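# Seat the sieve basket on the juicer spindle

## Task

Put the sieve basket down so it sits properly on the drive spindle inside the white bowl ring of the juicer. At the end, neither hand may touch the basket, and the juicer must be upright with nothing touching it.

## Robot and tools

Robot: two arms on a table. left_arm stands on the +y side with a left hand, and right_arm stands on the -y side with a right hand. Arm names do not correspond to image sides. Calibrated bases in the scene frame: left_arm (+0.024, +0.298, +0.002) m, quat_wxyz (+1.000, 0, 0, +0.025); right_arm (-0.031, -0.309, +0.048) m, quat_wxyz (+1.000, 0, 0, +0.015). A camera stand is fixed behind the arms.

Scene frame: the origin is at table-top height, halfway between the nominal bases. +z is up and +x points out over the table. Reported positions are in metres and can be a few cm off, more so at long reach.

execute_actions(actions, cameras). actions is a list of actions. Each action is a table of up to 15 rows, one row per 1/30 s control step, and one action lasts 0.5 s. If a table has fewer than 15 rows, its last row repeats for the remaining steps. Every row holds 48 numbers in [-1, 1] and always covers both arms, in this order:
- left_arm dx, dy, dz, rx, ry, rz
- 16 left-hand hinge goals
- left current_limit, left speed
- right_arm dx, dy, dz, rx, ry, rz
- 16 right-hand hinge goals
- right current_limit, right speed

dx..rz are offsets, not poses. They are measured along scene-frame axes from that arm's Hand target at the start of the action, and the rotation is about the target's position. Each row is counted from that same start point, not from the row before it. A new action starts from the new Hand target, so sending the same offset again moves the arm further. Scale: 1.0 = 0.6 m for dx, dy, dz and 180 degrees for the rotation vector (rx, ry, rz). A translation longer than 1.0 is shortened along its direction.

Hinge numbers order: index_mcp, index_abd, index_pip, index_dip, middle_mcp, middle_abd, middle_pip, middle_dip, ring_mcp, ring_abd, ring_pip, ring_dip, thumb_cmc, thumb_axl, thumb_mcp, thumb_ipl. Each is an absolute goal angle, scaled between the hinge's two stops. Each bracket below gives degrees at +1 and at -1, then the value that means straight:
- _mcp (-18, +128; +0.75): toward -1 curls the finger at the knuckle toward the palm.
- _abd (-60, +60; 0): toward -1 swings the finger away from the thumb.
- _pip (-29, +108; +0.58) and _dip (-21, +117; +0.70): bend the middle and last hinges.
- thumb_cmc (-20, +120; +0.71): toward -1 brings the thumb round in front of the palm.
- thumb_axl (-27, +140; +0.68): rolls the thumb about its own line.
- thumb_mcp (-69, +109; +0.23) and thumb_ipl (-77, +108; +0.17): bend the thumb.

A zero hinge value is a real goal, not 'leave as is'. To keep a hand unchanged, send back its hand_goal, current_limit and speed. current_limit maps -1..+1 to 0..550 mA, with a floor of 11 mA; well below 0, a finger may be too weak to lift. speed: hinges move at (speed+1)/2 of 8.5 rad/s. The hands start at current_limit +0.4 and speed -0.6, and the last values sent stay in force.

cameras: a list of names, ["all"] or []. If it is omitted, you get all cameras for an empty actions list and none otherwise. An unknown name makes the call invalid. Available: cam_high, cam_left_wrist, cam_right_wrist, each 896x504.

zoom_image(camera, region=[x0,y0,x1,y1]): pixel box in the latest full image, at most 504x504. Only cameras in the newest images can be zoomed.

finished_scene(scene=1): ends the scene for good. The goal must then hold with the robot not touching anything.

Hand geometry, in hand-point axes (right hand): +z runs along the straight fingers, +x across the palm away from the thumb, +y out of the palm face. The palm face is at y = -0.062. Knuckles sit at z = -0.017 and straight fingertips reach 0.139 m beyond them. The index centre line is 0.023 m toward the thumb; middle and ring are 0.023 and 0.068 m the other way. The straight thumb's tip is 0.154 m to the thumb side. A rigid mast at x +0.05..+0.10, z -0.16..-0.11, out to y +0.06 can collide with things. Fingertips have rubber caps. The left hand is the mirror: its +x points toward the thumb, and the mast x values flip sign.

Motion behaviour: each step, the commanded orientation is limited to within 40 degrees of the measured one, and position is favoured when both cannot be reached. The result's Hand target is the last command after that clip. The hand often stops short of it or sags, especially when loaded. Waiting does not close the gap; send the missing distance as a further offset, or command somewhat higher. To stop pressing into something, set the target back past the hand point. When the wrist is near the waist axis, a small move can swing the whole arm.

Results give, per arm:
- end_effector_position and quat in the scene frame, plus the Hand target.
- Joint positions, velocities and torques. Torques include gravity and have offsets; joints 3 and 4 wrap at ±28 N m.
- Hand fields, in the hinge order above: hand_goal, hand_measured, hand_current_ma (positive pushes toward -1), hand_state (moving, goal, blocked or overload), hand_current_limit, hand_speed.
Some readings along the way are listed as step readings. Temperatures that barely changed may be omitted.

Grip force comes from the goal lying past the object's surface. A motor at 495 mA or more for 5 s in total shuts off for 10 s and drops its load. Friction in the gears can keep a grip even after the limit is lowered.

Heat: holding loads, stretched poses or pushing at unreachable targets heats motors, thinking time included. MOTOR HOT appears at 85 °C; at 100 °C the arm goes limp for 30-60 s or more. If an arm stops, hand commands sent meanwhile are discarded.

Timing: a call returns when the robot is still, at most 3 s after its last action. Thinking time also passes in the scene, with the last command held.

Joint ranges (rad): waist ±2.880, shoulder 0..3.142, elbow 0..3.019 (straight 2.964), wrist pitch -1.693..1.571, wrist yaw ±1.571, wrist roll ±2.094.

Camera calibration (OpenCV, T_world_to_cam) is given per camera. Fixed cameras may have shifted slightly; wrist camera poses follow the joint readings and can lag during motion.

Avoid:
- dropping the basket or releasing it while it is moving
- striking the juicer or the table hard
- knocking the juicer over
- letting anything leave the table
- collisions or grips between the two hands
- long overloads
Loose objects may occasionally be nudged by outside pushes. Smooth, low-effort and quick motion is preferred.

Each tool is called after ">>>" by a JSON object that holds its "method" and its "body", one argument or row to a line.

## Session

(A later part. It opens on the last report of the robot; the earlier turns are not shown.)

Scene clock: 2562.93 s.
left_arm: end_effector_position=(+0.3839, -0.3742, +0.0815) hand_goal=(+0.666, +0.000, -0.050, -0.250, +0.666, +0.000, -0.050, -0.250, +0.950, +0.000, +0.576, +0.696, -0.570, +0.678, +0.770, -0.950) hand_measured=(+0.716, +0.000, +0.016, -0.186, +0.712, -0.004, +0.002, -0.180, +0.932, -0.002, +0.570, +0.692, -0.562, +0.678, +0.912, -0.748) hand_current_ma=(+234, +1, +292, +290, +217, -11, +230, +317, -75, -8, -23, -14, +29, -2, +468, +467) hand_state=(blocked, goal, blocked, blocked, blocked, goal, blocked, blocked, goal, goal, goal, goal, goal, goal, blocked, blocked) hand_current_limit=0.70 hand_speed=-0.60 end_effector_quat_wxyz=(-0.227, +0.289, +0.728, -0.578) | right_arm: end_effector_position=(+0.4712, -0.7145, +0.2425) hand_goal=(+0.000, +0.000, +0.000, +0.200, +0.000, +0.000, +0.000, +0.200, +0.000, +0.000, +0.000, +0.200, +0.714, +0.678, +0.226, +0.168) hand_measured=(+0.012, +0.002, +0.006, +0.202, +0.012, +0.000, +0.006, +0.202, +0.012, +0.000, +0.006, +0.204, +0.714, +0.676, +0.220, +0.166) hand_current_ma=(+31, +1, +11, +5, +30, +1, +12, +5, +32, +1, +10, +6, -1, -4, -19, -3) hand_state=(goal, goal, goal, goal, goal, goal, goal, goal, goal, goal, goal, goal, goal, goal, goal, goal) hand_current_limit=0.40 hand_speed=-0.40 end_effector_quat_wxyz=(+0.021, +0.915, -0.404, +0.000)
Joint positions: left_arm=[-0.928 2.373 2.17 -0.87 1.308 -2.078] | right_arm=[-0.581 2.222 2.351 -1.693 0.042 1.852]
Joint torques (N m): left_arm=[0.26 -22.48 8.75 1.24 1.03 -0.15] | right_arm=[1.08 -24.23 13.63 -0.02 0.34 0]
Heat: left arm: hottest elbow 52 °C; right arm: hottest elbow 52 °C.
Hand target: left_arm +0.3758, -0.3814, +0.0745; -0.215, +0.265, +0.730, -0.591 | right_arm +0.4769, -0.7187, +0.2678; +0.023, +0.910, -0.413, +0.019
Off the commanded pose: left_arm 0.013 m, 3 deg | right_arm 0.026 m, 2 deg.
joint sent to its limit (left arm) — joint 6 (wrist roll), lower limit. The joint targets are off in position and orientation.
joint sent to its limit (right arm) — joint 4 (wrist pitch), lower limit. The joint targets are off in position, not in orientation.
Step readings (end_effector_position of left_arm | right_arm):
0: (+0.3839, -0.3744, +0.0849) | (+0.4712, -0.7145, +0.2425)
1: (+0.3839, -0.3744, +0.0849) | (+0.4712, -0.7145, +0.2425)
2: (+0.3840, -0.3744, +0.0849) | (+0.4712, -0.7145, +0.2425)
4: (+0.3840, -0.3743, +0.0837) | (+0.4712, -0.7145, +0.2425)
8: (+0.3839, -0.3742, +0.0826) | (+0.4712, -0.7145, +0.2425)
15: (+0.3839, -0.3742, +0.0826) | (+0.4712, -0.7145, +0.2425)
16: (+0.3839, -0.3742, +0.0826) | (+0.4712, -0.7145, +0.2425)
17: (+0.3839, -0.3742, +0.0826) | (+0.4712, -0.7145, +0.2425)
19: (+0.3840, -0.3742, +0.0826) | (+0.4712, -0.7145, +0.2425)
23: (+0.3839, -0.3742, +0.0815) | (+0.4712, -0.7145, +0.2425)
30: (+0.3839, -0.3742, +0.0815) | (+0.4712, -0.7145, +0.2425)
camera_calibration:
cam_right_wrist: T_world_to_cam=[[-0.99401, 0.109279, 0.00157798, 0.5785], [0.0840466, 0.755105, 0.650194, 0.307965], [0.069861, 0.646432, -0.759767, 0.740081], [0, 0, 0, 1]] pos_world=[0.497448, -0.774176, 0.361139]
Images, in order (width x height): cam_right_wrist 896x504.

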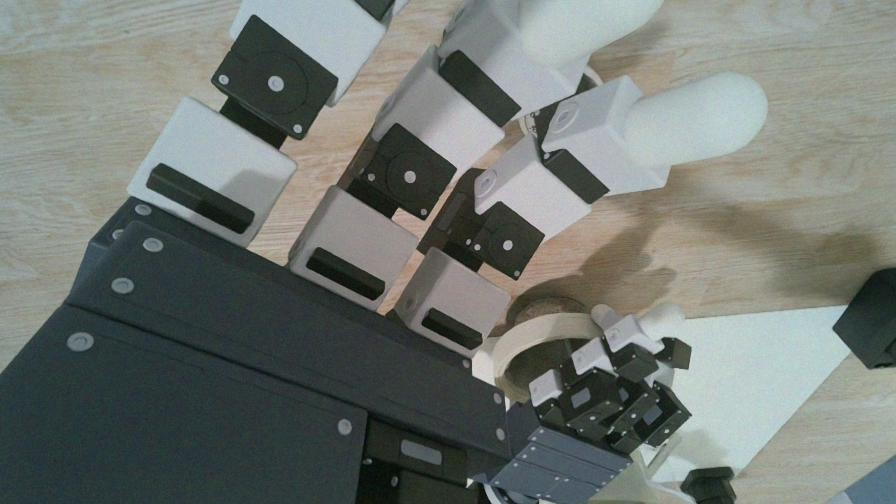

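>>> {"method": "execute_actions", "body": {
  "actions": [
    [[0,0,0.04,0,0,0,0.665,0,-0.05,-0.25,0.665,0,-0.05,-0.25,0.95,0,0.576,0.696,-0.571,0.678,0.77,-0.95,0.76,-0.6,0,0,0,0,0,0,0,0,0,0.2,0,0,0,0.2,0,0,0,0.2,0.714,0.678,0.226,0.168,0.4,-0.4]],
    [[0,0,0.03,0,0,0,0.665,0,-0.05,-0.25,0.665,0,-0.05,-0.25,0.95,0,0.576,0.696,-0.571,0.678,0.77,-0.95,0.76,-0.6,0,0,0,0,0,0,0,0,0,0.2,0,0,0,0.2,0,0,0,0.2,0.714,0.678,0.226,0.168,0.4,-0.4]]
  ],
  "cameras": ["cam_right_wrist"]
}}

>>> {"method": "zoom_image", "body": {
  "camera": "cam_right_wrist",
  "region": [480, 270, 760, 504]
}}

Scene clock: 2577.23 s.
left_arm: end_effector_position=(+0.3773, -0.3661, +0.0799) hand_goal=(+0.666, +0.000, -0.050, -0.250, +0.666, +0.000, -0.050, -0.250, +0.950, +0.000, +0.576, +0.696, -0.570, +0.678, +0.770, -0.950) hand_measured=(+0.716, +0.000, +0.016, -0.186, +0.714, -0.004, +0.002, -0.186, +0.932, -0.002, +0.570, +0.692, -0.562, +0.678, +0.912, -0.748) hand_current_ma=(+236, +1, +292, +282, +227, -14, +230, +289, -75, -8, -23, -14, +31, -2, +484, +484) hand_state=(blocked, goal, blocked, blocked, blocked, goal, blocked, blocked, goal, goal, goal, goal, goal, goal, blocked, blocked) hand_current_limit=0.76 hand_speed=-0.60 end_effector_quat_wxyz=(-0.246, +0.274, +0.737, -0.568) | right_arm: end_effector_position=(+0.4712, -0.7145, +0.2425) hand_goal=(+0.000, +0.000, +0.000, +0.200, +0.000, +0.000, +0.000, +0.200, +0.000, +0.000, +0.000, +0.200, +0.714, +0.678, +0.226, +0.168) hand_measured=(+0.012, +0.002, +0.006, +0.202, +0.012, +0.000, +0.006, +0.202, +0.012, +0.000, +0.006, +0.204, +0.714, +0.676, +0.220, +0.166) hand_current_ma=(+31, +1, +11, +5, +30, +1, +12, +5, +32, +1, +10, +6, -1, -4, -19, -3) hand_state=(goal, goal, goal, goal, goal, goal, goal, goal, goal, goal, goal, goal, goal, goal, goal, goal) hand_current_limit=0.40 hand_speed=-0.40 end_effector_quat_wxyz=(+0.021, +0.915, -0.404, +0.000)
Joint positions: left_arm=[-0.928 2.373 2.17 -0.926 1.308 -2.078] | right_arm=[-0.581 2.222 2.351 -1.693 0.042 1.852]
Joint torques (N m): left_arm=[0.26 -25.05 12.38 0.29 1.2 -0.16] | right_arm=[1.32 -24.35 13.49 0.05 0.32 -0.01]
Heat: left arm: hottest elbow 52 °C; right arm: hottest elbow 52 °C.
Hand target: left_arm +0.3758, -0.3814, +0.1165; -0.215, +0.265, +0.730, -0.591 | right_arm +0.4769, -0.7187, +0.2678; +0.023, +0.910, -0.413, +0.019
Off the commanded pose: left_arm 0.040 m, 5 deg | right_arm 0.026 m, 2 deg.
joint sent to its limit (left arm) — joint 6 (wrist roll), lower limit. The joint targets are off in position and orientation.
joint sent to its limit (right arm) — joint 4 (wrist pitch), lower limit. The joint targets are off in position, not in orientation.
Step readings (end_effector_position of left_arm | right_arm):
0: (+0.3839, -0.3742, +0.0815) | (+0.4712, -0.7145, +0.2425)
1: (+0.3835, -0.3736, +0.0813) | (+0.4712, -0.7145, +0.2425)
2: (+0.3828, -0.3728, +0.0812) | (+0.4712, -0.7145, +0.2425)
4: (+0.3819, -0.3717, +0.0809) | (+0.4712, -0.7145, +0.2425)
8: (+0.3815, -0.3712, +0.0808) | (+0.4712, -0.7145, +0.2425)
15: (+0.3814, -0.3711, +0.0808) | (+0.4712, -0.7145, +0.2425)
16: (+0.3807, -0.3702, +0.0806) | (+0.4712, -0.7145, +0.2425)
17: (+0.3796, -0.3689, +0.0804) | (+0.4712, -0.7145, +0.2425)
19: (+0.3780, -0.3670, +0.0801) | (+0.4712, -0.7145, +0.2425)
23: (+0.3774, -0.3662, +0.0799) | (+0.4712, -0.7145, +0.2425)
30: (+0.3773, -0.3661, +0.0799) | (+0.4712, -0.7145, +0.2425)
camera_calibration:
cam_right_wrist: T_world_to_cam=[[-0.99401, 0.109279, 0.00157798, 0.5785], [0.0840466, 0.755105, 0.650194, 0.307965], [0.069861, 0.646432, -0.759767, 0.740081], [0, 0, 0, 1]] pos_world=[0.497448, -0.774176, 0.361139]
Images, in order (width x height): cam_right_wrist 896x504.

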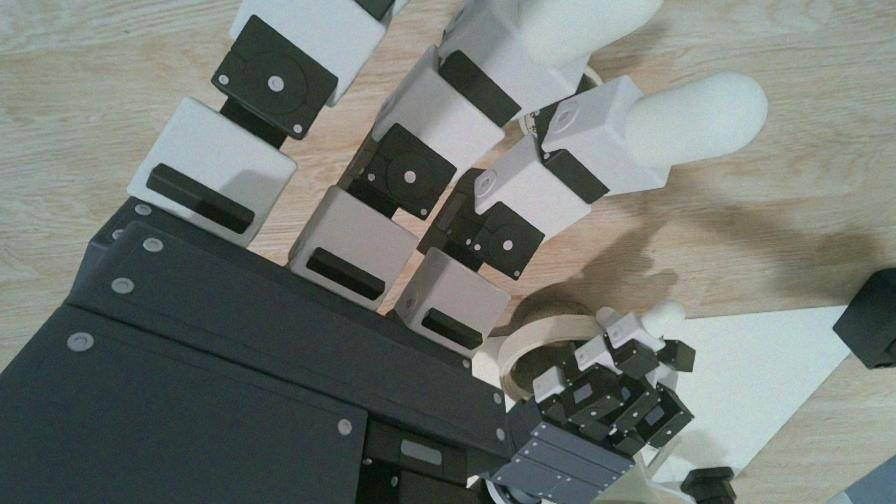

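Scaled by 1.800 from the camera's 896x504 image, which has a finer 1280x720 frame.

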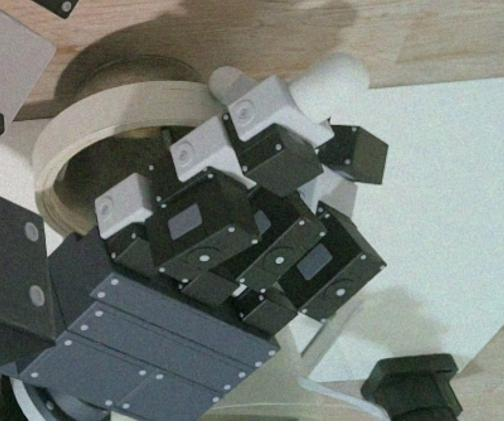

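>>> {"method": "execute_actions", "body": {
  "actions": [
    [[0,0,0.03,0,0,0,0.665,0,-0.05,-0.25,0.665,0,-0.05,-0.25,0.95,0,0.576,0.696,-0.571,0.678,0.77,-0.95,0.76,-0.6,0,0,0,0,0,0,0,0,0,0.2,0,0,0,0.2,0,0,0,0.2,0.714,0.678,0.226,0.168,0.4,-0.4]]
  ],
  "cameras": ["cam_right_wrist"]
}}

>>> {"method": "zoom_image", "body": {
  "camera": "cam_right_wrist",
  "region": [480, 270, 760, 504]
}}

Scene clock: 2582.43 s.
left_arm: end_effector_position=(+0.3744, -0.3626, +0.0893) hand_goal=(+0.666, +0.000, -0.050, -0.250, +0.666, +0.000, -0.050, -0.250, +0.950, +0.000, +0.576, +0.696, -0.570, +0.678, +0.770, -0.950) hand_measured=(+0.716, +0.000, +0.016, -0.188, +0.716, -0.004, +0.002, -0.186, +0.932, -0.002, +0.570, +0.692, -0.562, +0.678, +0.912, -0.748) hand_current_ma=(+236, +1, +292, +281, +229, -15, +230, +285, -75, -8, -23, -14, +30, -2, +484, +484) hand_state=(blocked, goal, blocked, blocked, blocked, goal, blocked, blocked, goal, goal, goal, goal, goal, goal, blocked, blocked) hand_current_limit=0.76 hand_speed=-0.60 end_effector_quat_wxyz=(-0.252, +0.269, +0.739, -0.564) | right_arm: end_effector_position=(+0.4712, -0.7145, +0.2425) hand_goal=(+0.000, +0.000, +0.000, +0.200, +0.000, +0.000, +0.000, +0.200, +0.000, +0.000, +0.000, +0.200, +0.714, +0.678, +0.226, +0.168) hand_measured=(+0.012, +0.002, +0.006, +0.202, +0.012, +0.000, +0.006, +0.202, +0.012, +0.000, +0.006, +0.204, +0.714, +0.676, +0.220, +0.166) hand_current_ma=(+31, +1, +11, +5, +30, +1, +12, +5, +32, +1, +10, +6, -1, -4, -19, -3) hand_state=(goal, goal, goal, goal, goal, goal, goal, goal, goal, goal, goal, goal, goal, goal, goal, goal) hand_current_limit=0.40 hand_speed=-0.40 end_effector_quat_wxyz=(+0.021, +0.915, -0.404, +0.000)
Joint positions: left_arm=[-0.928 2.363 2.176 -0.961 1.308 -2.078] | right_arm=[-0.581 2.222 2.351 -1.693 0.042 1.852]
Joint torques (N m): left_arm=[0.32 -25.17 13.67 0.27 1.25 -0.16] | right_arm=[1.14 -24.18 13.53 -0.08 0.35 -0.01]
Heat: left arm: hottest elbow 52 °C; right arm: hottest elbow 52 °C.
Hand target: left_arm +0.3758, -0.3814, +0.1345; -0.215, +0.265, +0.730, -0.591 | right_arm +0.4769, -0.7187, +0.2678; +0.023, +0.910, -0.413, +0.019
Off the commanded pose: left_arm 0.049 m, 5 deg | right_arm 0.026 m, 2 deg.
joint sent to its limit (left arm) — joint 6 (wrist roll), lower limit. The joint targets are off in position and orientation.
joint sent to its limit (right arm) — joint 4 (wrist pitch), lower limit. The joint targets are off in position, not in orientation.
Step readings (end_effector_position of left_arm | right_arm):
0: (+0.3773, -0.3661, +0.0799) | (+0.4712, -0.7145, +0.2425)
1: (+0.3768, -0.3655, +0.0804) | (+0.4712, -0.7145, +0.2425)
2: (+0.3756, -0.3641, +0.0802) | (+0.4712, -0.7145, +0.2425)
4: (+0.3743, -0.3625, +0.0822) | (+0.4712, -0.7145, +0.2425)
8: (+0.3738, -0.3618, +0.0853) | (+0.4712, -0.7145, +0.2425)
15: (+0.3742, -0.3624, +0.0887) | (+0.4712, -0.7145, +0.2425)
camera_calibration:
cam_right_wrist: T_world_to_cam=[[-0.99401, 0.109279, 0.00157798, 0.5785], [0.0840466, 0.755105, 0.650194, 0.307965], [0.069861, 0.646432, -0.759767, 0.740081], [0, 0, 0, 1]] pos_world=[0.497448, -0.774176, 0.361139]
Images, in order (width x height): cam_right_wrist 896x504.

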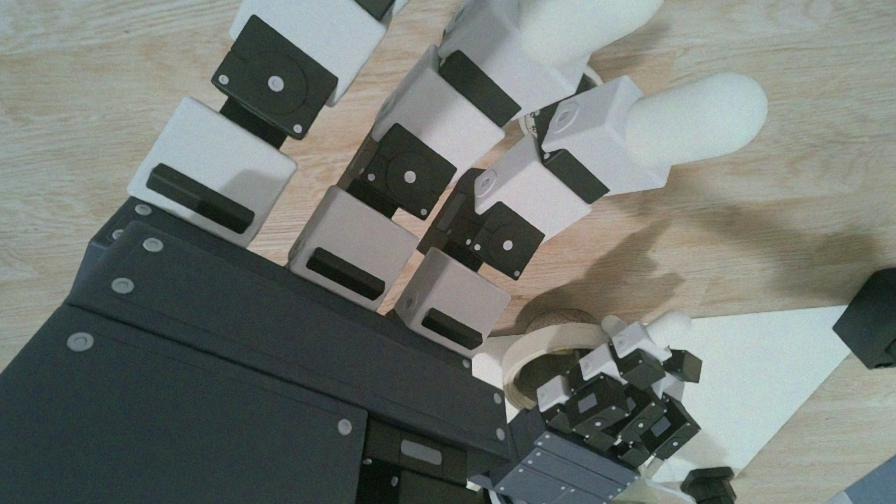

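Scaled by 1.800 from the camera's 896x504 image, which has a finer 1280x720 frame.

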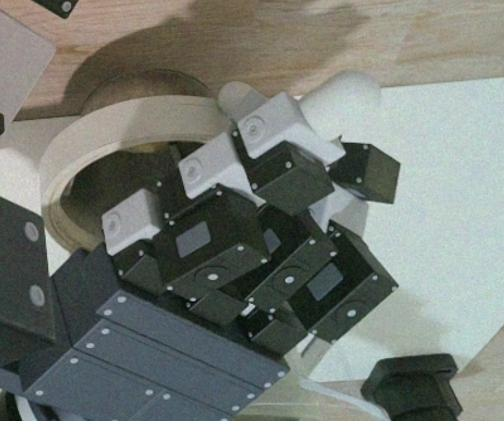

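>>> {"method": "execute_actions", "body": {
  "actions": [
    [[0,0,0.04,0,0,0,0.665,0,-0.05,-0.25,0.665,0,-0.05,-0.25,0.95,0,0.576,0.696,-0.571,0.678,0.77,-0.95,0.76,-0.6,0,0,0,0,0,0,0,0,0,0.2,0,0,0,0.2,0,0,0,0.2,0.714,0.678,0.226,0.168,0.4,-0.4]],
    [[0,0,0.04,0,0,0,0.665,0,-0.05,-0.25,0.665,0,-0.05,-0.25,0.95,0,0.576,0.696,-0.571,0.678,0.77,-0.95,0.76,-0.6,0,0,0,0,0,0,0,0,0,0.2,0,0,0,0.2,0,0,0,0.2,0.714,0.678,0.226,0.168,0.4,-0.4]]
  ],
  "cameras": ["cam_right_wrist","cam_high"]
}}

>>> {"method": "zoom_image", "body": {
  "camera": "cam_right_wrist",
  "region": [480, 270, 760, 504]
}}

Scene clock: 2589.13 s.
left_arm: end_effector_position=(+0.3777, -0.3666, +0.1427) hand_goal=(+0.666, +0.000, -0.050, -0.250, +0.666, +0.000, -0.050, -0.250, +0.950, +0.000, +0.576, +0.696, -0.570, +0.678, +0.770, -0.950) hand_measured=(+0.716, +0.000, +0.016, -0.188, +0.716, -0.006, +0.002, -0.188, +0.932, -0.002, +0.570, +0.692, -0.562, +0.678, +0.912, -0.748) hand_current_ma=(+236, +1, +292, +280, +230, -16, +230, +281, -75, -8, -23, -14, +32, -2, +484, +484) hand_state=(blocked, goal, blocked, blocked, blocked, goal, blocked, blocked, goal, goal, goal, goal, goal, goal, blocked, blocked) hand_current_limit=0.76 hand_speed=-0.60 end_effector_quat_wxyz=(-0.249, +0.271, +0.738, -0.566) | right_arm: end_effector_position=(+0.4712, -0.7145, +0.2425) hand_goal=(+0.000, +0.000, +0.000, +0.200, +0.000, +0.000, +0.000, +0.200, +0.000, +0.000, +0.000, +0.200, +0.714, +0.678, +0.226, +0.168) hand_measured=(+0.012, +0.002, +0.006, +0.202, +0.012, +0.000, +0.006, +0.202, +0.012, +0.000, +0.006, +0.204, +0.714, +0.676, +0.220, +0.166) hand_current_ma=(+31, +1, +11, +5, +30, +1, +12, +5, +32, +1, +10, +6, -1, -4, -19, -3) hand_state=(goal, goal, goal, goal, goal, goal, goal, goal, goal, goal, goal, goal, goal, goal, goal, goal) hand_current_limit=0.40 hand_speed=-0.40 end_effector_quat_wxyz=(+0.021, +0.915, -0.404, +0.000)
Joint positions: left_arm=[-0.928 2.35 2.294 -1.082 1.308 -2.078] | right_arm=[-0.581 2.222 2.351 -1.693 0.042 1.852]
Joint torques (N m): left_arm=[0.38 -24.64 13.72 0.27 1.24 -0.16] | right_arm=[0.97 -24.23 13.41 0.02 0.33 -0.02]
Heat: left arm: hottest elbow 52 °C; right arm: hottest elbow 52 °C.
Hand target: left_arm +0.3757, -0.3814, +0.1826; -0.215, +0.266, +0.730, -0.592 | right_arm +0.4769, -0.7187, +0.2678; +0.023, +0.910, -0.413, +0.019
Off the commanded pose: left_arm 0.043 m, 5 deg | right_arm 0.026 m, 2 deg.
joint sent to its limit (left arm) — joint 6 (wrist roll), lower limit. The joint targets are off in position and orientation.
joint sent to its limit (right arm) — joint 4 (wrist pitch), lower limit. The joint targets are off in position, not in orientation.
Step readings (end_effector_position of left_arm | right_arm):
0: (+0.3744, -0.3626, +0.0893) | (+0.4712, -0.7145, +0.2425)
1: (+0.3739, -0.3620, +0.0903) | (+0.4712, -0.7145, +0.2425)
2: (+0.3729, -0.3608, +0.0919) | (+0.4712, -0.7145, +0.2425)
4: (+0.3727, -0.3605, +0.0970) | (+0.4712, -0.7145, +0.2425)
8: (+0.3749, -0.3632, +0.1107) | (+0.4712, -0.7145, +0.2425)
15: (+0.3771, -0.3659, +0.1207) | (+0.4712, -0.7145, +0.2425)
16: (+0.3766, -0.3653, +0.1223) | (+0.4712, -0.7145, +0.2425)
17: (+0.3753, -0.3638, +0.1238) | (+0.4712, -0.7145, +0.2425)
19: (+0.3749, -0.3632, +0.1284) | (+0.4712, -0.7145, +0.2425)
23: (+0.3770, -0.3658, +0.1380) | (+0.4712, -0.7145, +0.2425)
30: (+0.3778, -0.3667, +0.1428) | (+0.4712, -0.7145, +0.2425)
camera_calibration:
cam_right_wrist: T_world_to_cam=[[-0.99401, 0.109279, 0.00157798, 0.5785], [0.0840466, 0.755105, 0.650194, 0.307965], [0.069861, 0.646432, -0.759767, 0.740081], [0, 0, 0, 1]] pos_world=[0.497448, -0.774176, 0.361139]
Images, in order (width x height): cam_high 896x504, cam_right_wrist 896x504.

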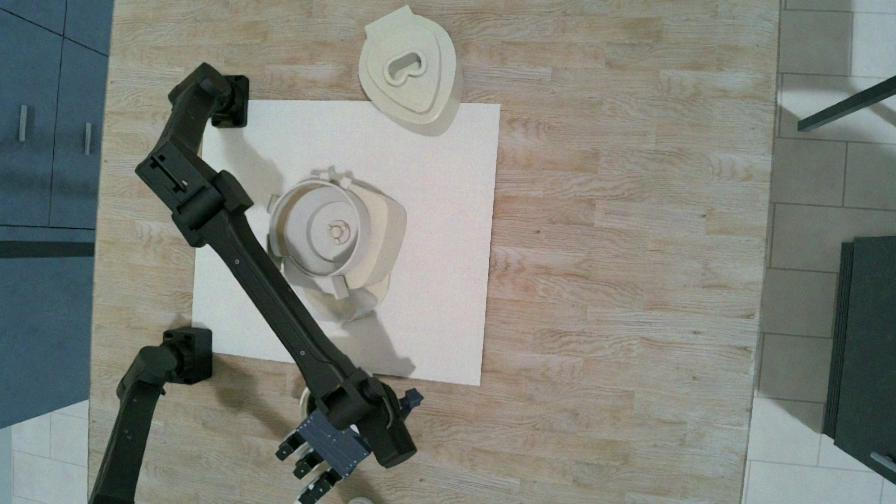

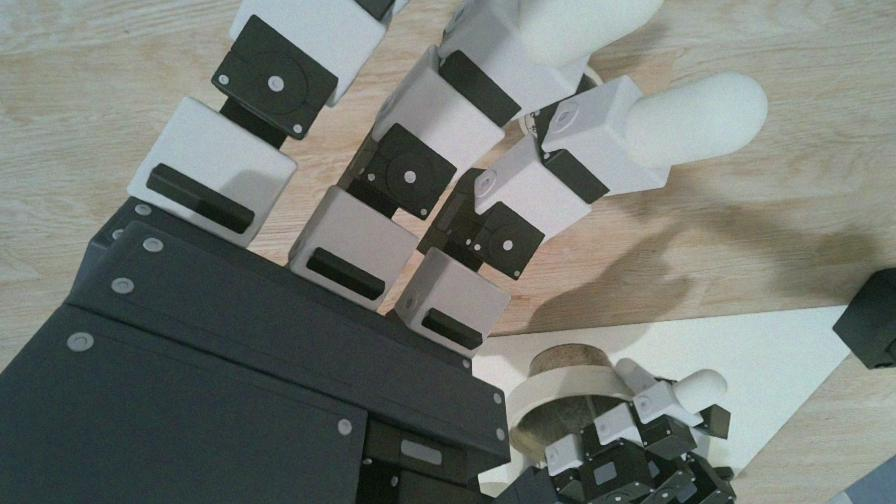

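Scaled by 1.800 from the camera's 896x504 image, which has a finer 1280x720 frame.

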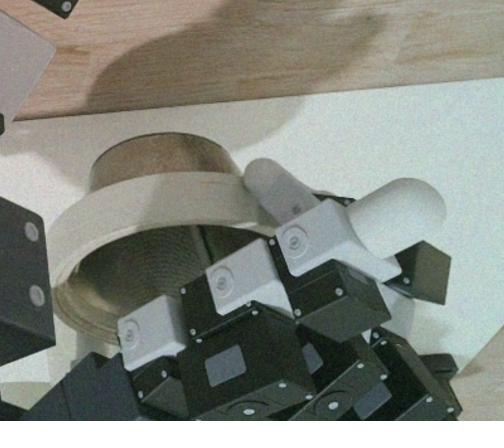

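>>> {"method": "execute_actions", "body": {
  "actions": [
    [[0,0.06,0.05,0,0,0.008,0.665,0,-0.05,-0.25,0.665,0,-0.05,-0.25,0.95,0,0.576,0.696,-0.571,0.678,0.77,-0.95,0.76,-0.6,0,0,0,0,0,0,0,0,0,0.2,0,0,0,0.2,0,0,0,0.2,0.714,0.678,0.226,0.168,0.4,-0.4]],
    [[0,0.07,0.07,0,0,0.008,0.665,0,-0.05,-0.25,0.665,0,-0.05,-0.25,0.95,0,0.576,0.696,-0.571,0.678,0.77,-0.95,0.76,-0.6,0,0,0,0,0,0,0,0,0,0.2,0,0,0,0.2,0,0,0,0.2,0.714,0.678,0.226,0.168,0.4,-0.4]],
    [[0,0.07,0.07,0,0,0.008,0.665,0,-0.05,-0.25,0.665,0,-0.05,-0.25,0.95,0,0.576,0.696,-0.571,0.678,0.77,-0.95,0.76,-0.6,0,0,0,0,0,0,0,0,0,0.2,0,0,0,0.2,0,0,0,0.2,0.714,0.678,0.226,0.168,0.4,-0.4]]
  ],
  "cameras": ["cam_right_wrist","cam_high"]
}}

Scene clock: 2622.47 s.
left_arm: end_effector_position=(+0.3779, -0.2609, +0.2897) hand_goal=(+0.666, +0.000, -0.050, -0.250, +0.666, +0.000, -0.050, -0.250, +0.950, +0.000, +0.576, +0.696, -0.570, +0.678, +0.770, -0.950) hand_measured=(+0.718, +0.006, +0.016, -0.192, +0.720, -0.010, +0.002, -0.196, +0.932, -0.002, +0.570, +0.692, -0.562, +0.676, +0.912, -0.748) hand_current_ma=(+244, +16, +295, +253, +255, -32, +230, +239, -73, -6, -22, -14, +33, -4, +484, +484) hand_state=(blocked, goal, blocked, blocked, blocked, goal, blocked, blocked, goal, goal, goal, goal, goal, goal, blocked, blocked) hand_current_limit=0.76 hand_speed=-0.60 end_effector_quat_wxyz=(-0.196, +0.251, +0.742, -0.590) | right_arm: end_effector_position=(+0.4712, -0.7145, +0.2425) hand_goal=(+0.000, +0.000, +0.000, +0.200, +0.000, +0.000, +0.000, +0.200, +0.000, +0.000, +0.000, +0.200, +0.714, +0.678, +0.226, +0.168) hand_measured=(+0.012, +0.002, +0.006, +0.202, +0.012, +0.000, +0.006, +0.202, +0.012, +0.000, +0.006, +0.204, +0.714, +0.676, +0.220, +0.166) hand_current_ma=(+31, +1, +11, +5, +30, +1, +12, +5, +32, +1, +10, +6, -1, -4, -19, -3) hand_state=(goal, goal, goal, goal, goal, goal, goal, goal, goal, goal, goal, goal, goal, goal, goal, goal) hand_current_limit=0.40 hand_speed=-0.40 end_effector_quat_wxyz=(+0.021, +0.915, -0.404, +0.000)
Joint positions: left_arm=[-0.824 1.967 2.024 -1.13 1.31 -2.078] | right_arm=[-0.581 2.222 2.351 -1.693 0.042 1.852]
Joint torques (N m): left_arm=[1.26 -18.84 9.72 0.46 1.68 -0.15] | right_arm=[1.79 -24.12 13.33 0.09 0.36 0]
Heat: left arm: hottest elbow 54 °C; right arm: hottest elbow 52 °C.
Hand target: left_arm +0.3757, -0.2614, +0.2965; -0.193, +0.238, +0.740, -0.599 | right_arm +0.4769, -0.7187, +0.2678; +0.023, +0.910, -0.413, +0.019
Off the commanded pose: left_arm 0.007 m, 2 deg | right_arm 0.026 m, 2 deg.
joint sent to its limit (left arm) — joint 6 (wrist roll), lower limit. The joint targets are off in position, not in orientation.
joint sent to its limit (right arm) — joint 4 (wrist pitch), lower limit. The joint targets are off in position, not in orientation.
Step readings (end_effector_position of left_arm | right_arm):
0: (+0.3777, -0.3666, +0.1427) | (+0.4712, -0.7145, +0.2425)
1: (+0.3764, -0.3650, +0.1445) | (+0.4712, -0.7145, +0.2425)
2: (+0.3731, -0.3606, +0.1447) | (+0.4712, -0.7145, +0.2425)
4: (+0.3685, -0.3533, +0.1527) | (+0.4712, -0.7145, +0.2425)
8: (+0.3658, -0.3501, +0.1847) | (+0.4712, -0.7145, +0.2425)
15: (+0.3642, -0.3482, +0.2114) | (+0.4712, -0.7145, +0.2425)
16: (+0.3633, -0.3454, +0.2105) | (+0.4712, -0.7145, +0.2425)
17: (+0.3609, -0.3390, +0.2083) | (+0.4712, -0.7145, +0.2425)
19: (+0.3576, -0.3253, +0.2095) | (+0.4712, -0.7145, +0.2425)
23: (+0.3677, -0.3113, +0.2269) | (+0.4712, -0.7145, +0.2425)
30: (+0.3834, -0.2990, +0.2452) | (+0.4712, -0.7145, +0.2425)
31: (+0.3814, -0.2969, +0.2459) | (+0.4712, -0.7145, +0.2425)
32: (+0.3780, -0.2918, +0.2449) | (+0.4712, -0.7145, +0.2425)
34: (+0.3712, -0.2803, +0.2489) | (+0.4712, -0.7145, +0.2425)
38: (+0.3709, -0.2702, +0.2720) | (+0.4712, -0.7145, +0.2425)
45: (+0.3769, -0.2613, +0.2907) | (+0.4712, -0.7145, +0.2425)
camera_calibration:
cam_right_wrist: T_world_to_cam=[[-0.99401, 0.109279, 0.00157798, 0.5785], [0.0840466, 0.755105, 0.650194, 0.307965], [0.069861, 0.646432, -0.759767, 0.740081], [0, 0, 0, 1]] pos_world=[0.497448, -0.774176, 0.361139]
Images, in order (width x height): cam_high 896x504, cam_right_wrist 896x504.

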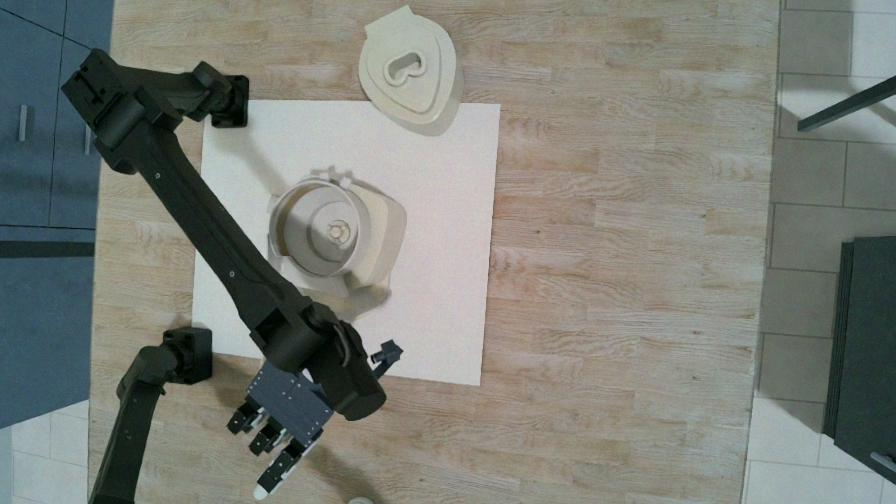

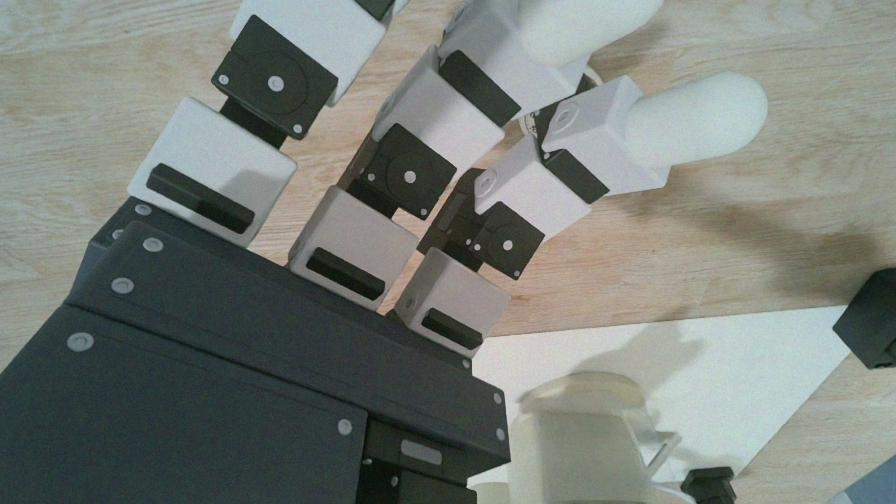

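>>> {"method": "execute_actions", "body": {
  "actions": [
    [[0,0.04,0.08,0,0,0.008,0.665,0,-0.05,-0.25,0.665,0,-0.05,-0.25,0.95,0,0.576,0.696,-0.571,0.678,0.77,-0.95,0.76,-0.6,0,0,0,0,0,0,0,0,0,0.2,0,0,0,0.2,0,0,0,0.2,0.714,0.678,0.226,0.168,0.4,-0.4]],
    [[-0.005,0.08,0.03,0,0,0.014,0.665,0,-0.05,-0.25,0.665,0,-0.05,-0.25,0.95,0,0.576,0.696,-0.571,0.678,0.77,-0.95,0.76,-0.6,0,0,0,0,0,0,0,0,0,0.2,0,0,0,0.2,0,0,0,0.2,0.714,0.678,0.226,0.168,0.4,-0.4]]
  ],
  "cameras": ["cam_high"]
}}

>>> {"method": "zoom_image", "body": {
  "camera": "cam_high",
  "region": [200, 120, 460, 420]
}}

Scene clock: 2628.60 s.
left_arm: end_effector_position=(+0.3777, -0.1847, +0.3559) hand_goal=(+0.666, +0.000, -0.050, -0.250, +0.666, +0.000, -0.050, -0.250, +0.950, +0.000, +0.576, +0.696, -0.570, +0.678, +0.770, -0.950) hand_measured=(+0.718, +0.006, +0.016, -0.194, +0.722, -0.010, +0.002, -0.198, +0.934, -0.002, +0.570, +0.692, -0.562, +0.676, +0.912, -0.748) hand_current_ma=(+247, +18, +297, +247, +264, -36, +230, +224, -71, -5, -22, -14, +29, -4, +484, +484) hand_state=(blocked, goal, blocked, blocked, blocked, goal, blocked, blocked, goal, goal, goal, goal, goal, goal, blocked, blocked) hand_current_limit=0.76 hand_speed=-0.60 end_effector_quat_wxyz=(-0.171, +0.215, +0.752, -0.599) | right_arm: end_effector_position=(+0.4712, -0.7145, +0.2425) hand_goal=(+0.000, +0.000, +0.000, +0.200, +0.000, +0.000, +0.000, +0.200, +0.000, +0.000, +0.000, +0.200, +0.714, +0.678, +0.226, +0.168) hand_measured=(+0.012, +0.002, +0.006, +0.202, +0.012, +0.000, +0.006, +0.202, +0.012, +0.000, +0.006, +0.204, +0.714, +0.676, +0.220, +0.166) hand_current_ma=(+31, +1, +11, +5, +30, +1, +12, +5, +32, +1, +10, +6, -1, -4, -19, -3) hand_state=(goal, goal, goal, goal, goal, goal, goal, goal, goal, goal, goal, goal, goal, goal, goal, goal) hand_current_limit=0.40 hand_speed=-0.40 end_effector_quat_wxyz=(+0.021, +0.915, -0.404, +0.000)
Joint positions: left_arm=[-0.731 1.789 1.935 -1.224 1.315 -2.078] | right_arm=[-0.581 2.222 2.351 -1.693 0.042 1.852]
Joint torques (N m): left_arm=[0.56 -15.85 9.89 0.59 1.72 -0.15] | right_arm=[1.26 -24.29 13.45 0.03 0.34 -0.01]
Heat: left arm: hottest elbow 54 °C; right arm: hottest elbow 52 °C.
Hand target: left_arm +0.3728, -0.1894, +0.3625; -0.172, +0.212, +0.747, -0.606 | right_arm +0.4769, -0.7187, +0.2678; +0.023, +0.910, -0.413, +0.019
Off the commanded pose: left_arm 0.009 m, 1 deg | right_arm 0.026 m, 2 deg.
joint sent to its limit (left arm) — joint 6 (wrist roll), lower limit. The joint targets are off in position, not in orientation.
joint sent to its limit (right arm) — joint 4 (wrist pitch), lower limit. The joint targets are off in position, not in orientation.
Step readings (end_effector_position of left_arm | right_arm):
0: (+0.3779, -0.2609, +0.2897) | (+0.4712, -0.7145, +0.2425)
1: (+0.3756, -0.2586, +0.2901) | (+0.4712, -0.7145, +0.2425)
2: (+0.3720, -0.2551, +0.2908) | (+0.4712, -0.7145, +0.2425)
4: (+0.3679, -0.2484, +0.2938) | (+0.4712, -0.7145, +0.2425)
8: (+0.3679, -0.2418, +0.3061) | (+0.4712, -0.7145, +0.2425)
15: (+0.3726, -0.2357, +0.3134) | (+0.4712, -0.7145, +0.2425)
16: (+0.3711, -0.2330, +0.3131) | (+0.4712, -0.7145, +0.2425)
17: (+0.3695, -0.2278, +0.3121) | (+0.4712, -0.7145, +0.2425)
19: (+0.3653, -0.2139, +0.3163) | (+0.4712, -0.7145, +0.2425)
23: (+0.3725, -0.1953, +0.3410) | (+0.4712, -0.7145, +0.2425)
30: (+0.3779, -0.1837, +0.3576) | (+0.4712, -0.7145, +0.2425)
Images, in order (width x height): cam_high 896x504.

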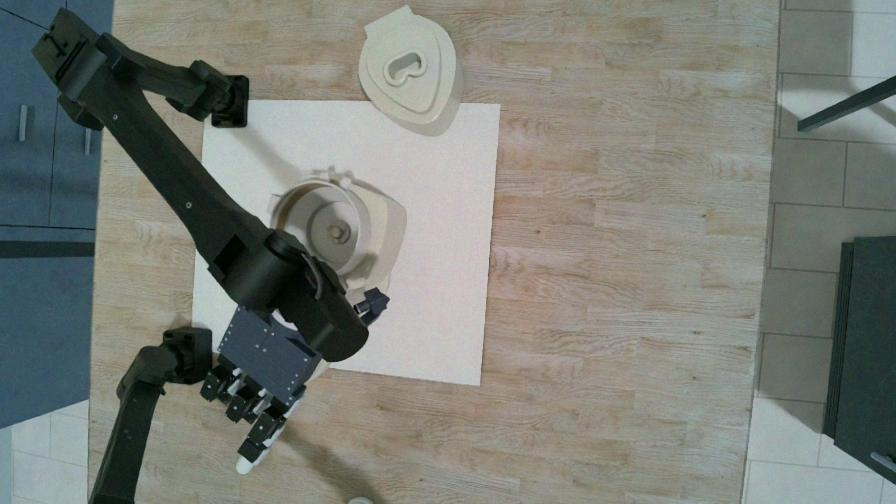

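Scaled by 1.680 from the camera's 896x504 image, which has a finer 1280x720 frame.

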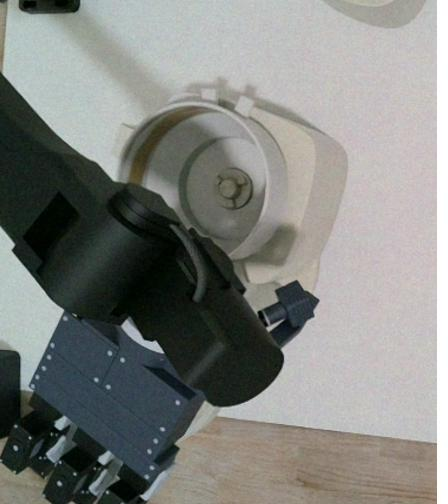

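>>> {"method": "execute_actions", "body": {
  "actions": [
    [[-0.004,0.08,0.0,0,0,0.025,0.665,0,-0.05,-0.25,0.665,0,-0.05,-0.25,0.95,0,0.576,0.696,-0.571,0.678,0.77,-0.95,0.76,-0.6,0,0,0,0,0,0,0,0,0,0.2,0,0,0,0.2,0,0,0,0.2,0.714,0.678,0.226,0.168,0.4,-0.4]],
    [[-0.004,0.09,0.0,0,0,0.03,0.665,0,-0.05,-0.25,0.665,0,-0.05,-0.25,0.95,0,0.576,0.696,-0.571,0.678,0.77,-0.95,0.76,-0.6,0,0,0,0,0,0,0,0,0,0.2,0,0,0,0.2,0,0,0,0.2,0.714,0.678,0.226,0.168,0.4,-0.4]],
    [[-0.004,0.08,0.0,0,0,0.03,0.665,0,-0.05,-0.25,0.665,0,-0.05,-0.25,0.95,0,0.576,0.696,-0.571,0.678,0.77,-0.95,0.76,-0.6,0,0,0,0,0,0,0,0,0,0.2,0,0,0,0.2,0,0,0,0.2,0.714,0.678,0.226,0.168,0.4,-0.4]]
  ],
  "cameras": ["cam_high"]
}}

>>> {"method": "zoom_image", "body": {
  "camera": "cam_high",
  "region": [200, 120, 460, 420]
}}

Scene clock: 2637.30 s.
left_arm: end_effector_position=(+0.3679, -0.0356, +0.3537) hand_goal=(+0.666, +0.000, -0.050, -0.250, +0.666, +0.000, -0.050, -0.250, +0.950, +0.000, +0.576, +0.696, -0.570, +0.678, +0.770, -0.950) hand_measured=(+0.722, +0.006, +0.016, -0.200, +0.724, -0.012, +0.002, -0.204, +0.938, -0.002, +0.572, +0.692, -0.562, +0.678, +0.912, -0.748) hand_current_ma=(+260, +21, +298, +220, +274, -42, +230, +202, -54, -7, -18, -13, +32, -3, +484, +484) hand_state=(blocked, goal, blocked, blocked, blocked, goal, blocked, blocked, goal, goal, goal, goal, goal, goal, blocked, blocked) hand_current_limit=0.76 hand_speed=-0.60 end_effector_quat_wxyz=(-0.106, +0.121, +0.773, -0.614) | right_arm: end_effector_position=(+0.4712, -0.7145, +0.2425) hand_goal=(+0.000, +0.000, +0.000, +0.200, +0.000, +0.000, +0.000, +0.200, +0.000, +0.000, +0.000, +0.200, +0.714, +0.678, +0.226, +0.168) hand_measured=(+0.012, +0.002, +0.006, +0.202, +0.012, +0.000, +0.006, +0.202, +0.012, +0.000, +0.006, +0.204, +0.714, +0.676, +0.220, +0.166) hand_current_ma=(+31, +1, +11, +5, +30, +1, +12, +5, +32, +1, +10, +6, -1, -4, -19, -3) hand_state=(goal, goal, goal, goal, goal, goal, goal, goal, goal, goal, goal, goal, goal, goal, goal, goal) hand_current_limit=0.40 hand_speed=-0.40 end_effector_quat_wxyz=(+0.021, +0.915, -0.404, +0.000)
Joint positions: left_arm=[-0.496 1.454 1.519 -1.158 1.316 -2.078] | right_arm=[-0.581 2.222 2.351 -1.693 0.042 1.852]
Joint torques (N m): left_arm=[0.62 -11.46 9.66 0.91 1.36 -0.16] | right_arm=[1.49 -24.29 13.41 -0.16 0.37 0.01]
Heat: left arm: hottest elbow 54 °C; right arm: hottest elbow 52 °C.
Hand target: left_arm +0.3656, -0.0394, +0.3625; -0.090, +0.111, +0.769, -0.623 | right_arm +0.4769, -0.7187, +0.2678; +0.023, +0.910, -0.413, +0.019
Off the commanded pose: left_arm 0.010 m, 2 deg | right_arm 0.026 m, 2 deg.
joint sent to its limit (left arm) — joint 6 (wrist roll), lower limit. The joint targets are off in position and orientation.
joint sent to its limit (right arm) — joint 4 (wrist pitch), lower limit. The joint targets are off in position, not in orientation.
Step readings (end_effector_position of left_arm | right_arm):
0: (+0.3777, -0.1847, +0.3559) | (+0.4712, -0.7145, +0.2425)
1: (+0.3751, -0.1828, +0.3539) | (+0.4712, -0.7145, +0.2425)
2: (+0.3713, -0.1775, +0.3501) | (+0.4712, -0.7145, +0.2425)
4: (+0.3626, -0.1618, +0.3421) | (+0.4712, -0.7145, +0.2425)
8: (+0.3672, -0.1453, +0.3456) | (+0.4712, -0.7145, +0.2425)
15: (+0.3739, -0.1380, +0.3496) | (+0.4712, -0.7145, +0.2425)
16: (+0.3716, -0.1364, +0.3478) | (+0.4712, -0.7145, +0.2425)
17: (+0.3679, -0.1307, +0.3439) | (+0.4712, -0.7145, +0.2425)
19: (+0.3592, -0.1122, +0.3382) | (+0.4712, -0.7145, +0.2425)
23: (+0.3657, -0.0890, +0.3484) | (+0.4712, -0.7145, +0.2425)
30: (+0.3703, -0.0812, +0.3535) | (+0.4712, -0.7145, +0.2425)
31: (+0.3685, -0.0801, +0.3522) | (+0.4712, -0.7145, +0.2425)
32: (+0.3656, -0.0759, +0.3495) | (+0.4712, -0.7145, +0.2425)
34: (+0.3593, -0.0605, +0.3449) | (+0.4712, -0.7145, +0.2425)
38: (+0.3661, -0.0401, +0.3510) | (+0.4712, -0.7145, +0.2425)
45: (+0.3679, -0.0356, +0.3537) | (+0.4712, -0.7145, +0.2425)
Images, in order (width x height): cam_high 896x504.

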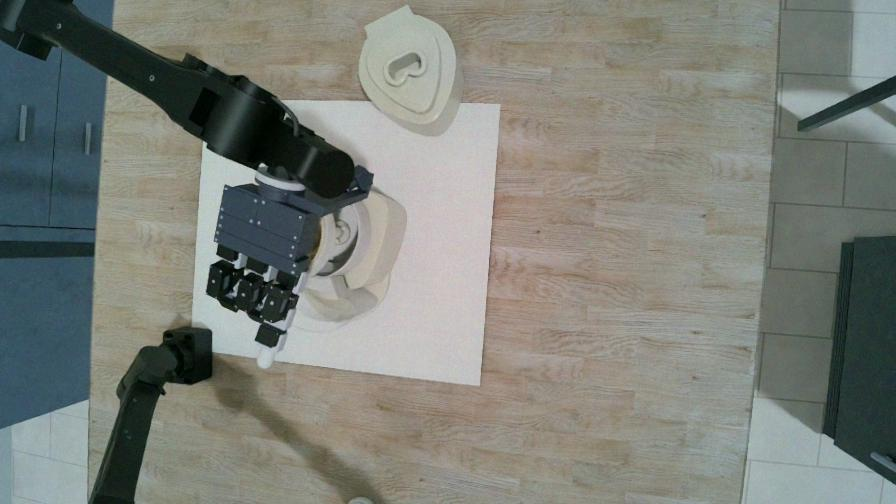

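Scaled by 1.680 from the camera's 896x504 image, which has a finer 1280x720 frame.

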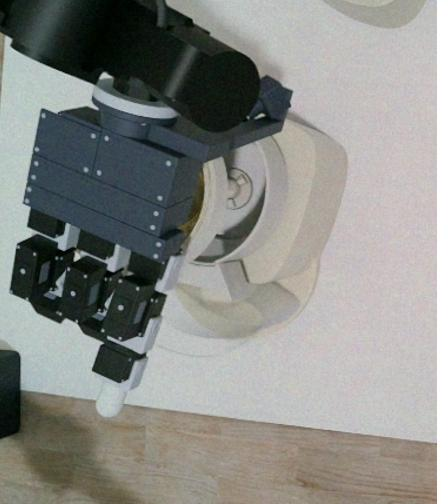

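>>> {"method": "zoom_image", "body": {
  "camera": "cam_high",
  "region": [200, 150, 420, 350]
}}

Scaled by 2.291 from the camera's 896x504 image, which has a finer 1280x720 frame.

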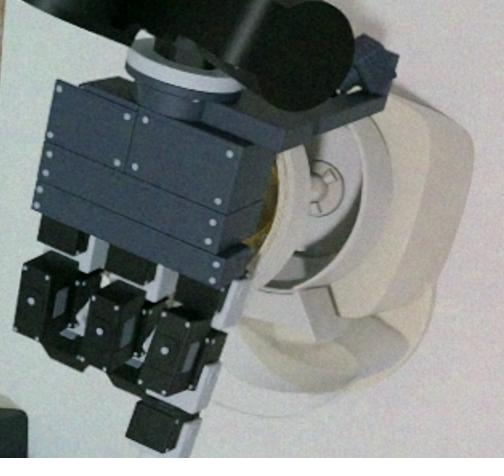

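>>> {"method": "zoom_image", "body": {
  "camera": "cam_high",
  "region": [290, 190, 370, 290]
}}

Scaled by 5.040 from the camera's 896x504 image, which has a finer 1280x720 frame.

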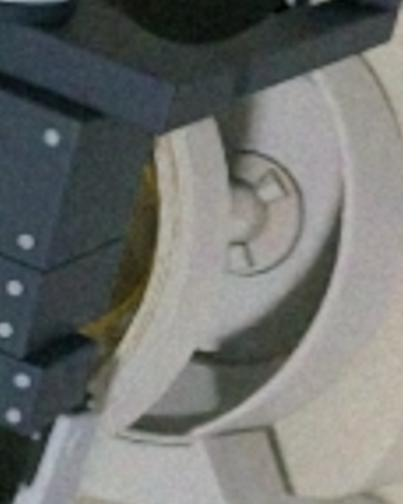

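>>> {"method": "execute_actions", "body": {
  "actions": [
    [[0,0,0,0,0,0,0.665,0,-0.05,-0.25,0.665,0,-0.05,-0.25,0.95,0,0.576,0.696,-0.571,0.678,0.77,-0.95,0.76,-0.6,0.01,0.08,0.08,0,0,0,0.3,0,0.3,0.5,0.3,0,0.3,0.5,0.3,0,0.3,0.5,0.714,0.678,0.226,0.168,0.4,-0.4]],
    [[0,0,0,0,0,0,0.665,0,-0.05,-0.25,0.665,0,-0.05,-0.25,0.95,0,0.576,0.696,-0.571,0.678,0.77,-0.95,0.76,-0.6,0.02,0.1,0.06,0.0,0,0,0.754,0,0.576,0.696,0.754,0,0.576,0.696,0.754,0,0.576,0.696,0.714,0.678,0.226,0.168,0.4,-0.4]],
    [[0,0,0,0,0,0,0.665,0,-0.05,-0.25,0.665,0,-0.05,-0.25,0.95,0,0.576,0.696,-0.571,0.678,0.77,-0.95,0.76,-0.6,0.03,0.12,0.03,0.0656,-0.0174,0.0812,0.754,0,0.576,0.696,0.754,0,0.576,0.696,0.754,0,0.576,0.696,0.714,0.678,0.226,0.168,0.4,-0.4]],
    [[0,0,0,0,0,0,0.665,0,-0.05,-0.25,0.665,0,-0.05,-0.25,0.95,0,0.576,0.696,-0.571,0.678,0.77,-0.95,0.76,-0.6,0.03,0.12,0.0,0.0656,-0.0174,0.0812,0.754,0,0.576,0.696,0.754,0,0.576,0.696,0.754,0,0.576,0.696,0.714,0.678,0.226,0.168,0.4,-0.4]]
  ],
  "cameras": ["cam_high","cam_right_wrist"]
}}

Scene clock: 2677.63 s.
left_arm: end_effector_position=(+0.3679, -0.0356, +0.3537) hand_goal=(+0.666, +0.000, -0.050, -0.250, +0.666, +0.000, -0.050, -0.250, +0.950, +0.000, +0.576, +0.696, -0.570, +0.678, +0.770, -0.950) hand_measured=(+0.722, +0.006, +0.016, -0.200, +0.724, -0.012, +0.002, -0.204, +0.938, -0.002, +0.572, +0.692, -0.562, +0.678, +0.912, -0.748) hand_current_ma=(+260, +21, +298, +220, +274, -42, +230, +202, -54, -7, -18, -13, +32, -3, +484, +484) hand_state=(blocked, goal, blocked, blocked, blocked, goal, blocked, blocked, goal, goal, goal, goal, goal, goal, blocked, blocked) hand_current_limit=0.76 hand_speed=-0.60 end_effector_quat_wxyz=(-0.106, +0.121, +0.773, -0.614) | right_arm: end_effector_position=(+0.5361, -0.4636, +0.3463) hand_goal=(+0.754, +0.000, +0.576, +0.696, +0.754, +0.000, +0.576, +0.696, +0.754, +0.000, +0.576, +0.696, +0.714, +0.678, +0.226, +0.168) hand_measured=(+0.750, +0.000, +0.574, +0.694, +0.748, +0.000, +0.574, +0.694, +0.748, +0.000, +0.574, +0.694, +0.712, +0.676, +0.220, +0.166) hand_current_ma=(-11, +0, -5, -4, -11, +0, -5, -4, -12, +0, -5, -5, -4, -4, -18, -3) hand_state=(goal, goal, goal, goal, goal, goal, goal, goal, goal, goal, goal, goal, goal, goal, goal, goal) hand_current_limit=0.40 hand_speed=-0.40 end_effector_quat_wxyz=(-0.176, +0.964, -0.184, +0.079)
Joint positions: left_arm=[-0.496 1.454 1.519 -1.158 1.316 -2.078] | right_arm=[-0.273 1.926 2.202 -1.7 -0.361 1.733]
Joint torques (N m): left_arm=[0.56 -11.46 9.66 0.91 1.36 -0.16] | right_arm=[0.26 -22.59 8.99 0.64 -0.25 -0.27]
Motor temperatures (°C): left_arm=[33 44 53 30 33 32] | right_arm=[32 40 52 29 32 32]
Heat: left arm: hottest elbow 53 °C; right arm: hottest elbow 52 °C.
Hand target: left_arm +0.3656, -0.0394, +0.3625; -0.090, +0.111, +0.769, -0.623 | right_arm +0.5309, -0.4667, +0.3698; -0.190, +0.967, -0.167, -0.011
Off the commanded pose: left_arm 0.010 m, 2 deg | right_arm 0.024 m, 11 deg.
joint sent to its limit (left arm) — joint 6 (wrist roll), lower limit. The joint targets are off in position and orientation.
joint sent to its limit (right arm) — joint 4 (wrist pitch), lower limit. The joint targets are off in position and orientation.
Step readings (end_effector_position of left_arm | right_arm):
0: (+0.3679, -0.0356, +0.3537) | (+0.4712, -0.7145, +0.2425)
1: (+0.3679, -0.0356, +0.3537) | (+0.4703, -0.7139, +0.2449)
2: (+0.3679, -0.0356, +0.3537) | (+0.4704, -0.7121, +0.2467)
4: (+0.3679, -0.0356, +0.3537) | (+0.4717, -0.7062, +0.2569)
8: (+0.3679, -0.0356, +0.3537) | (+0.4796, -0.6874, +0.2830)
15: (+0.3679, -0.0356, +0.3537) | (+0.4885, -0.6675, +0.3015)
16: (+0.3679, -0.0356, +0.3537) | (+0.4869, -0.6670, +0.3025)
17: (+0.3679, -0.0356, +0.3537) | (+0.4857, -0.6642, +0.3024)
19: (+0.3679, -0.0356, +0.3537) | (+0.4858, -0.6557, +0.3069)
23: (+0.3679, -0.0356, +0.3537) | (+0.4955, -0.6304, +0.3213)
30: (+0.3679, -0.0356, +0.3537) | (+0.5046, -0.6056, +0.3345)
31: (+0.3679, -0.0356, +0.3537) | (+0.5064, -0.5984, +0.3301)
32: (+0.3679, -0.0356, +0.3537) | (+0.5083, -0.5865, +0.3248)
34: (+0.3679, -0.0356, +0.3537) | (+0.5074, -0.5684, +0.3246)
38: (+0.3679, -0.0356, +0.3537) | (+0.5134, -0.5448, +0.3413)
45: (+0.3679, -0.0356, +0.3537) | (+0.5156, -0.5323, +0.3543)
46: (+0.3679, -0.0356, +0.3537) | (+0.5179, -0.5252, +0.3504)
47: (+0.3679, -0.0356, +0.3537) | (+0.5208, -0.5121, +0.3452)
49: (+0.3679, -0.0356, +0.3537) | (+0.5241, -0.4933, +0.3417)
53: (+0.3679, -0.0356, +0.3537) | (+0.5323, -0.4714, +0.3438)
60: (+0.3679, -0.0356, +0.3537) | (+0.5361, -0.4615, +0.3464)
camera_calibration:
cam_right_wrist: T_world_to_cam=[[-0.903811, -0.284957, -0.319258, 0.495335], [-0.420291, 0.450735, 0.787524, 0.12718], [-0.0805097, 0.845954, -0.527144, 0.744819], [0, 0, 0, 1]] pos_world=[0.561106, -0.546257, 0.450609]
Images, in order (width x height): cam_high 896x504, cam_right_wrist 896x504.

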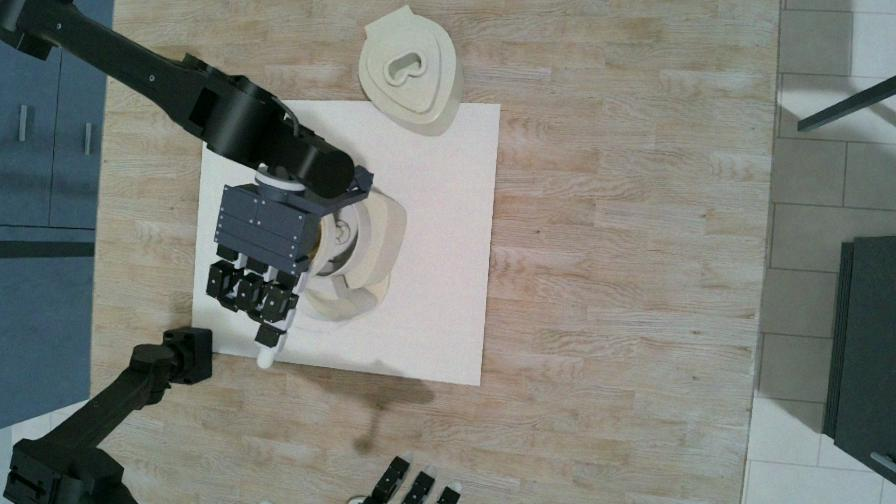

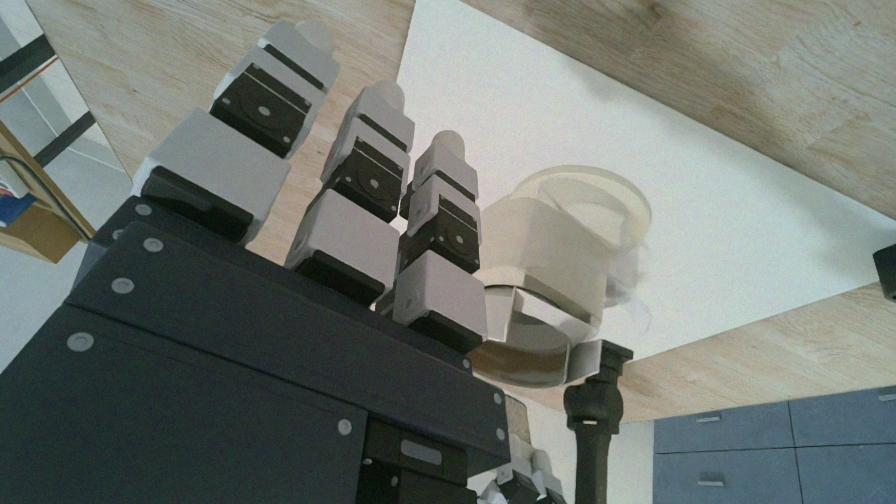

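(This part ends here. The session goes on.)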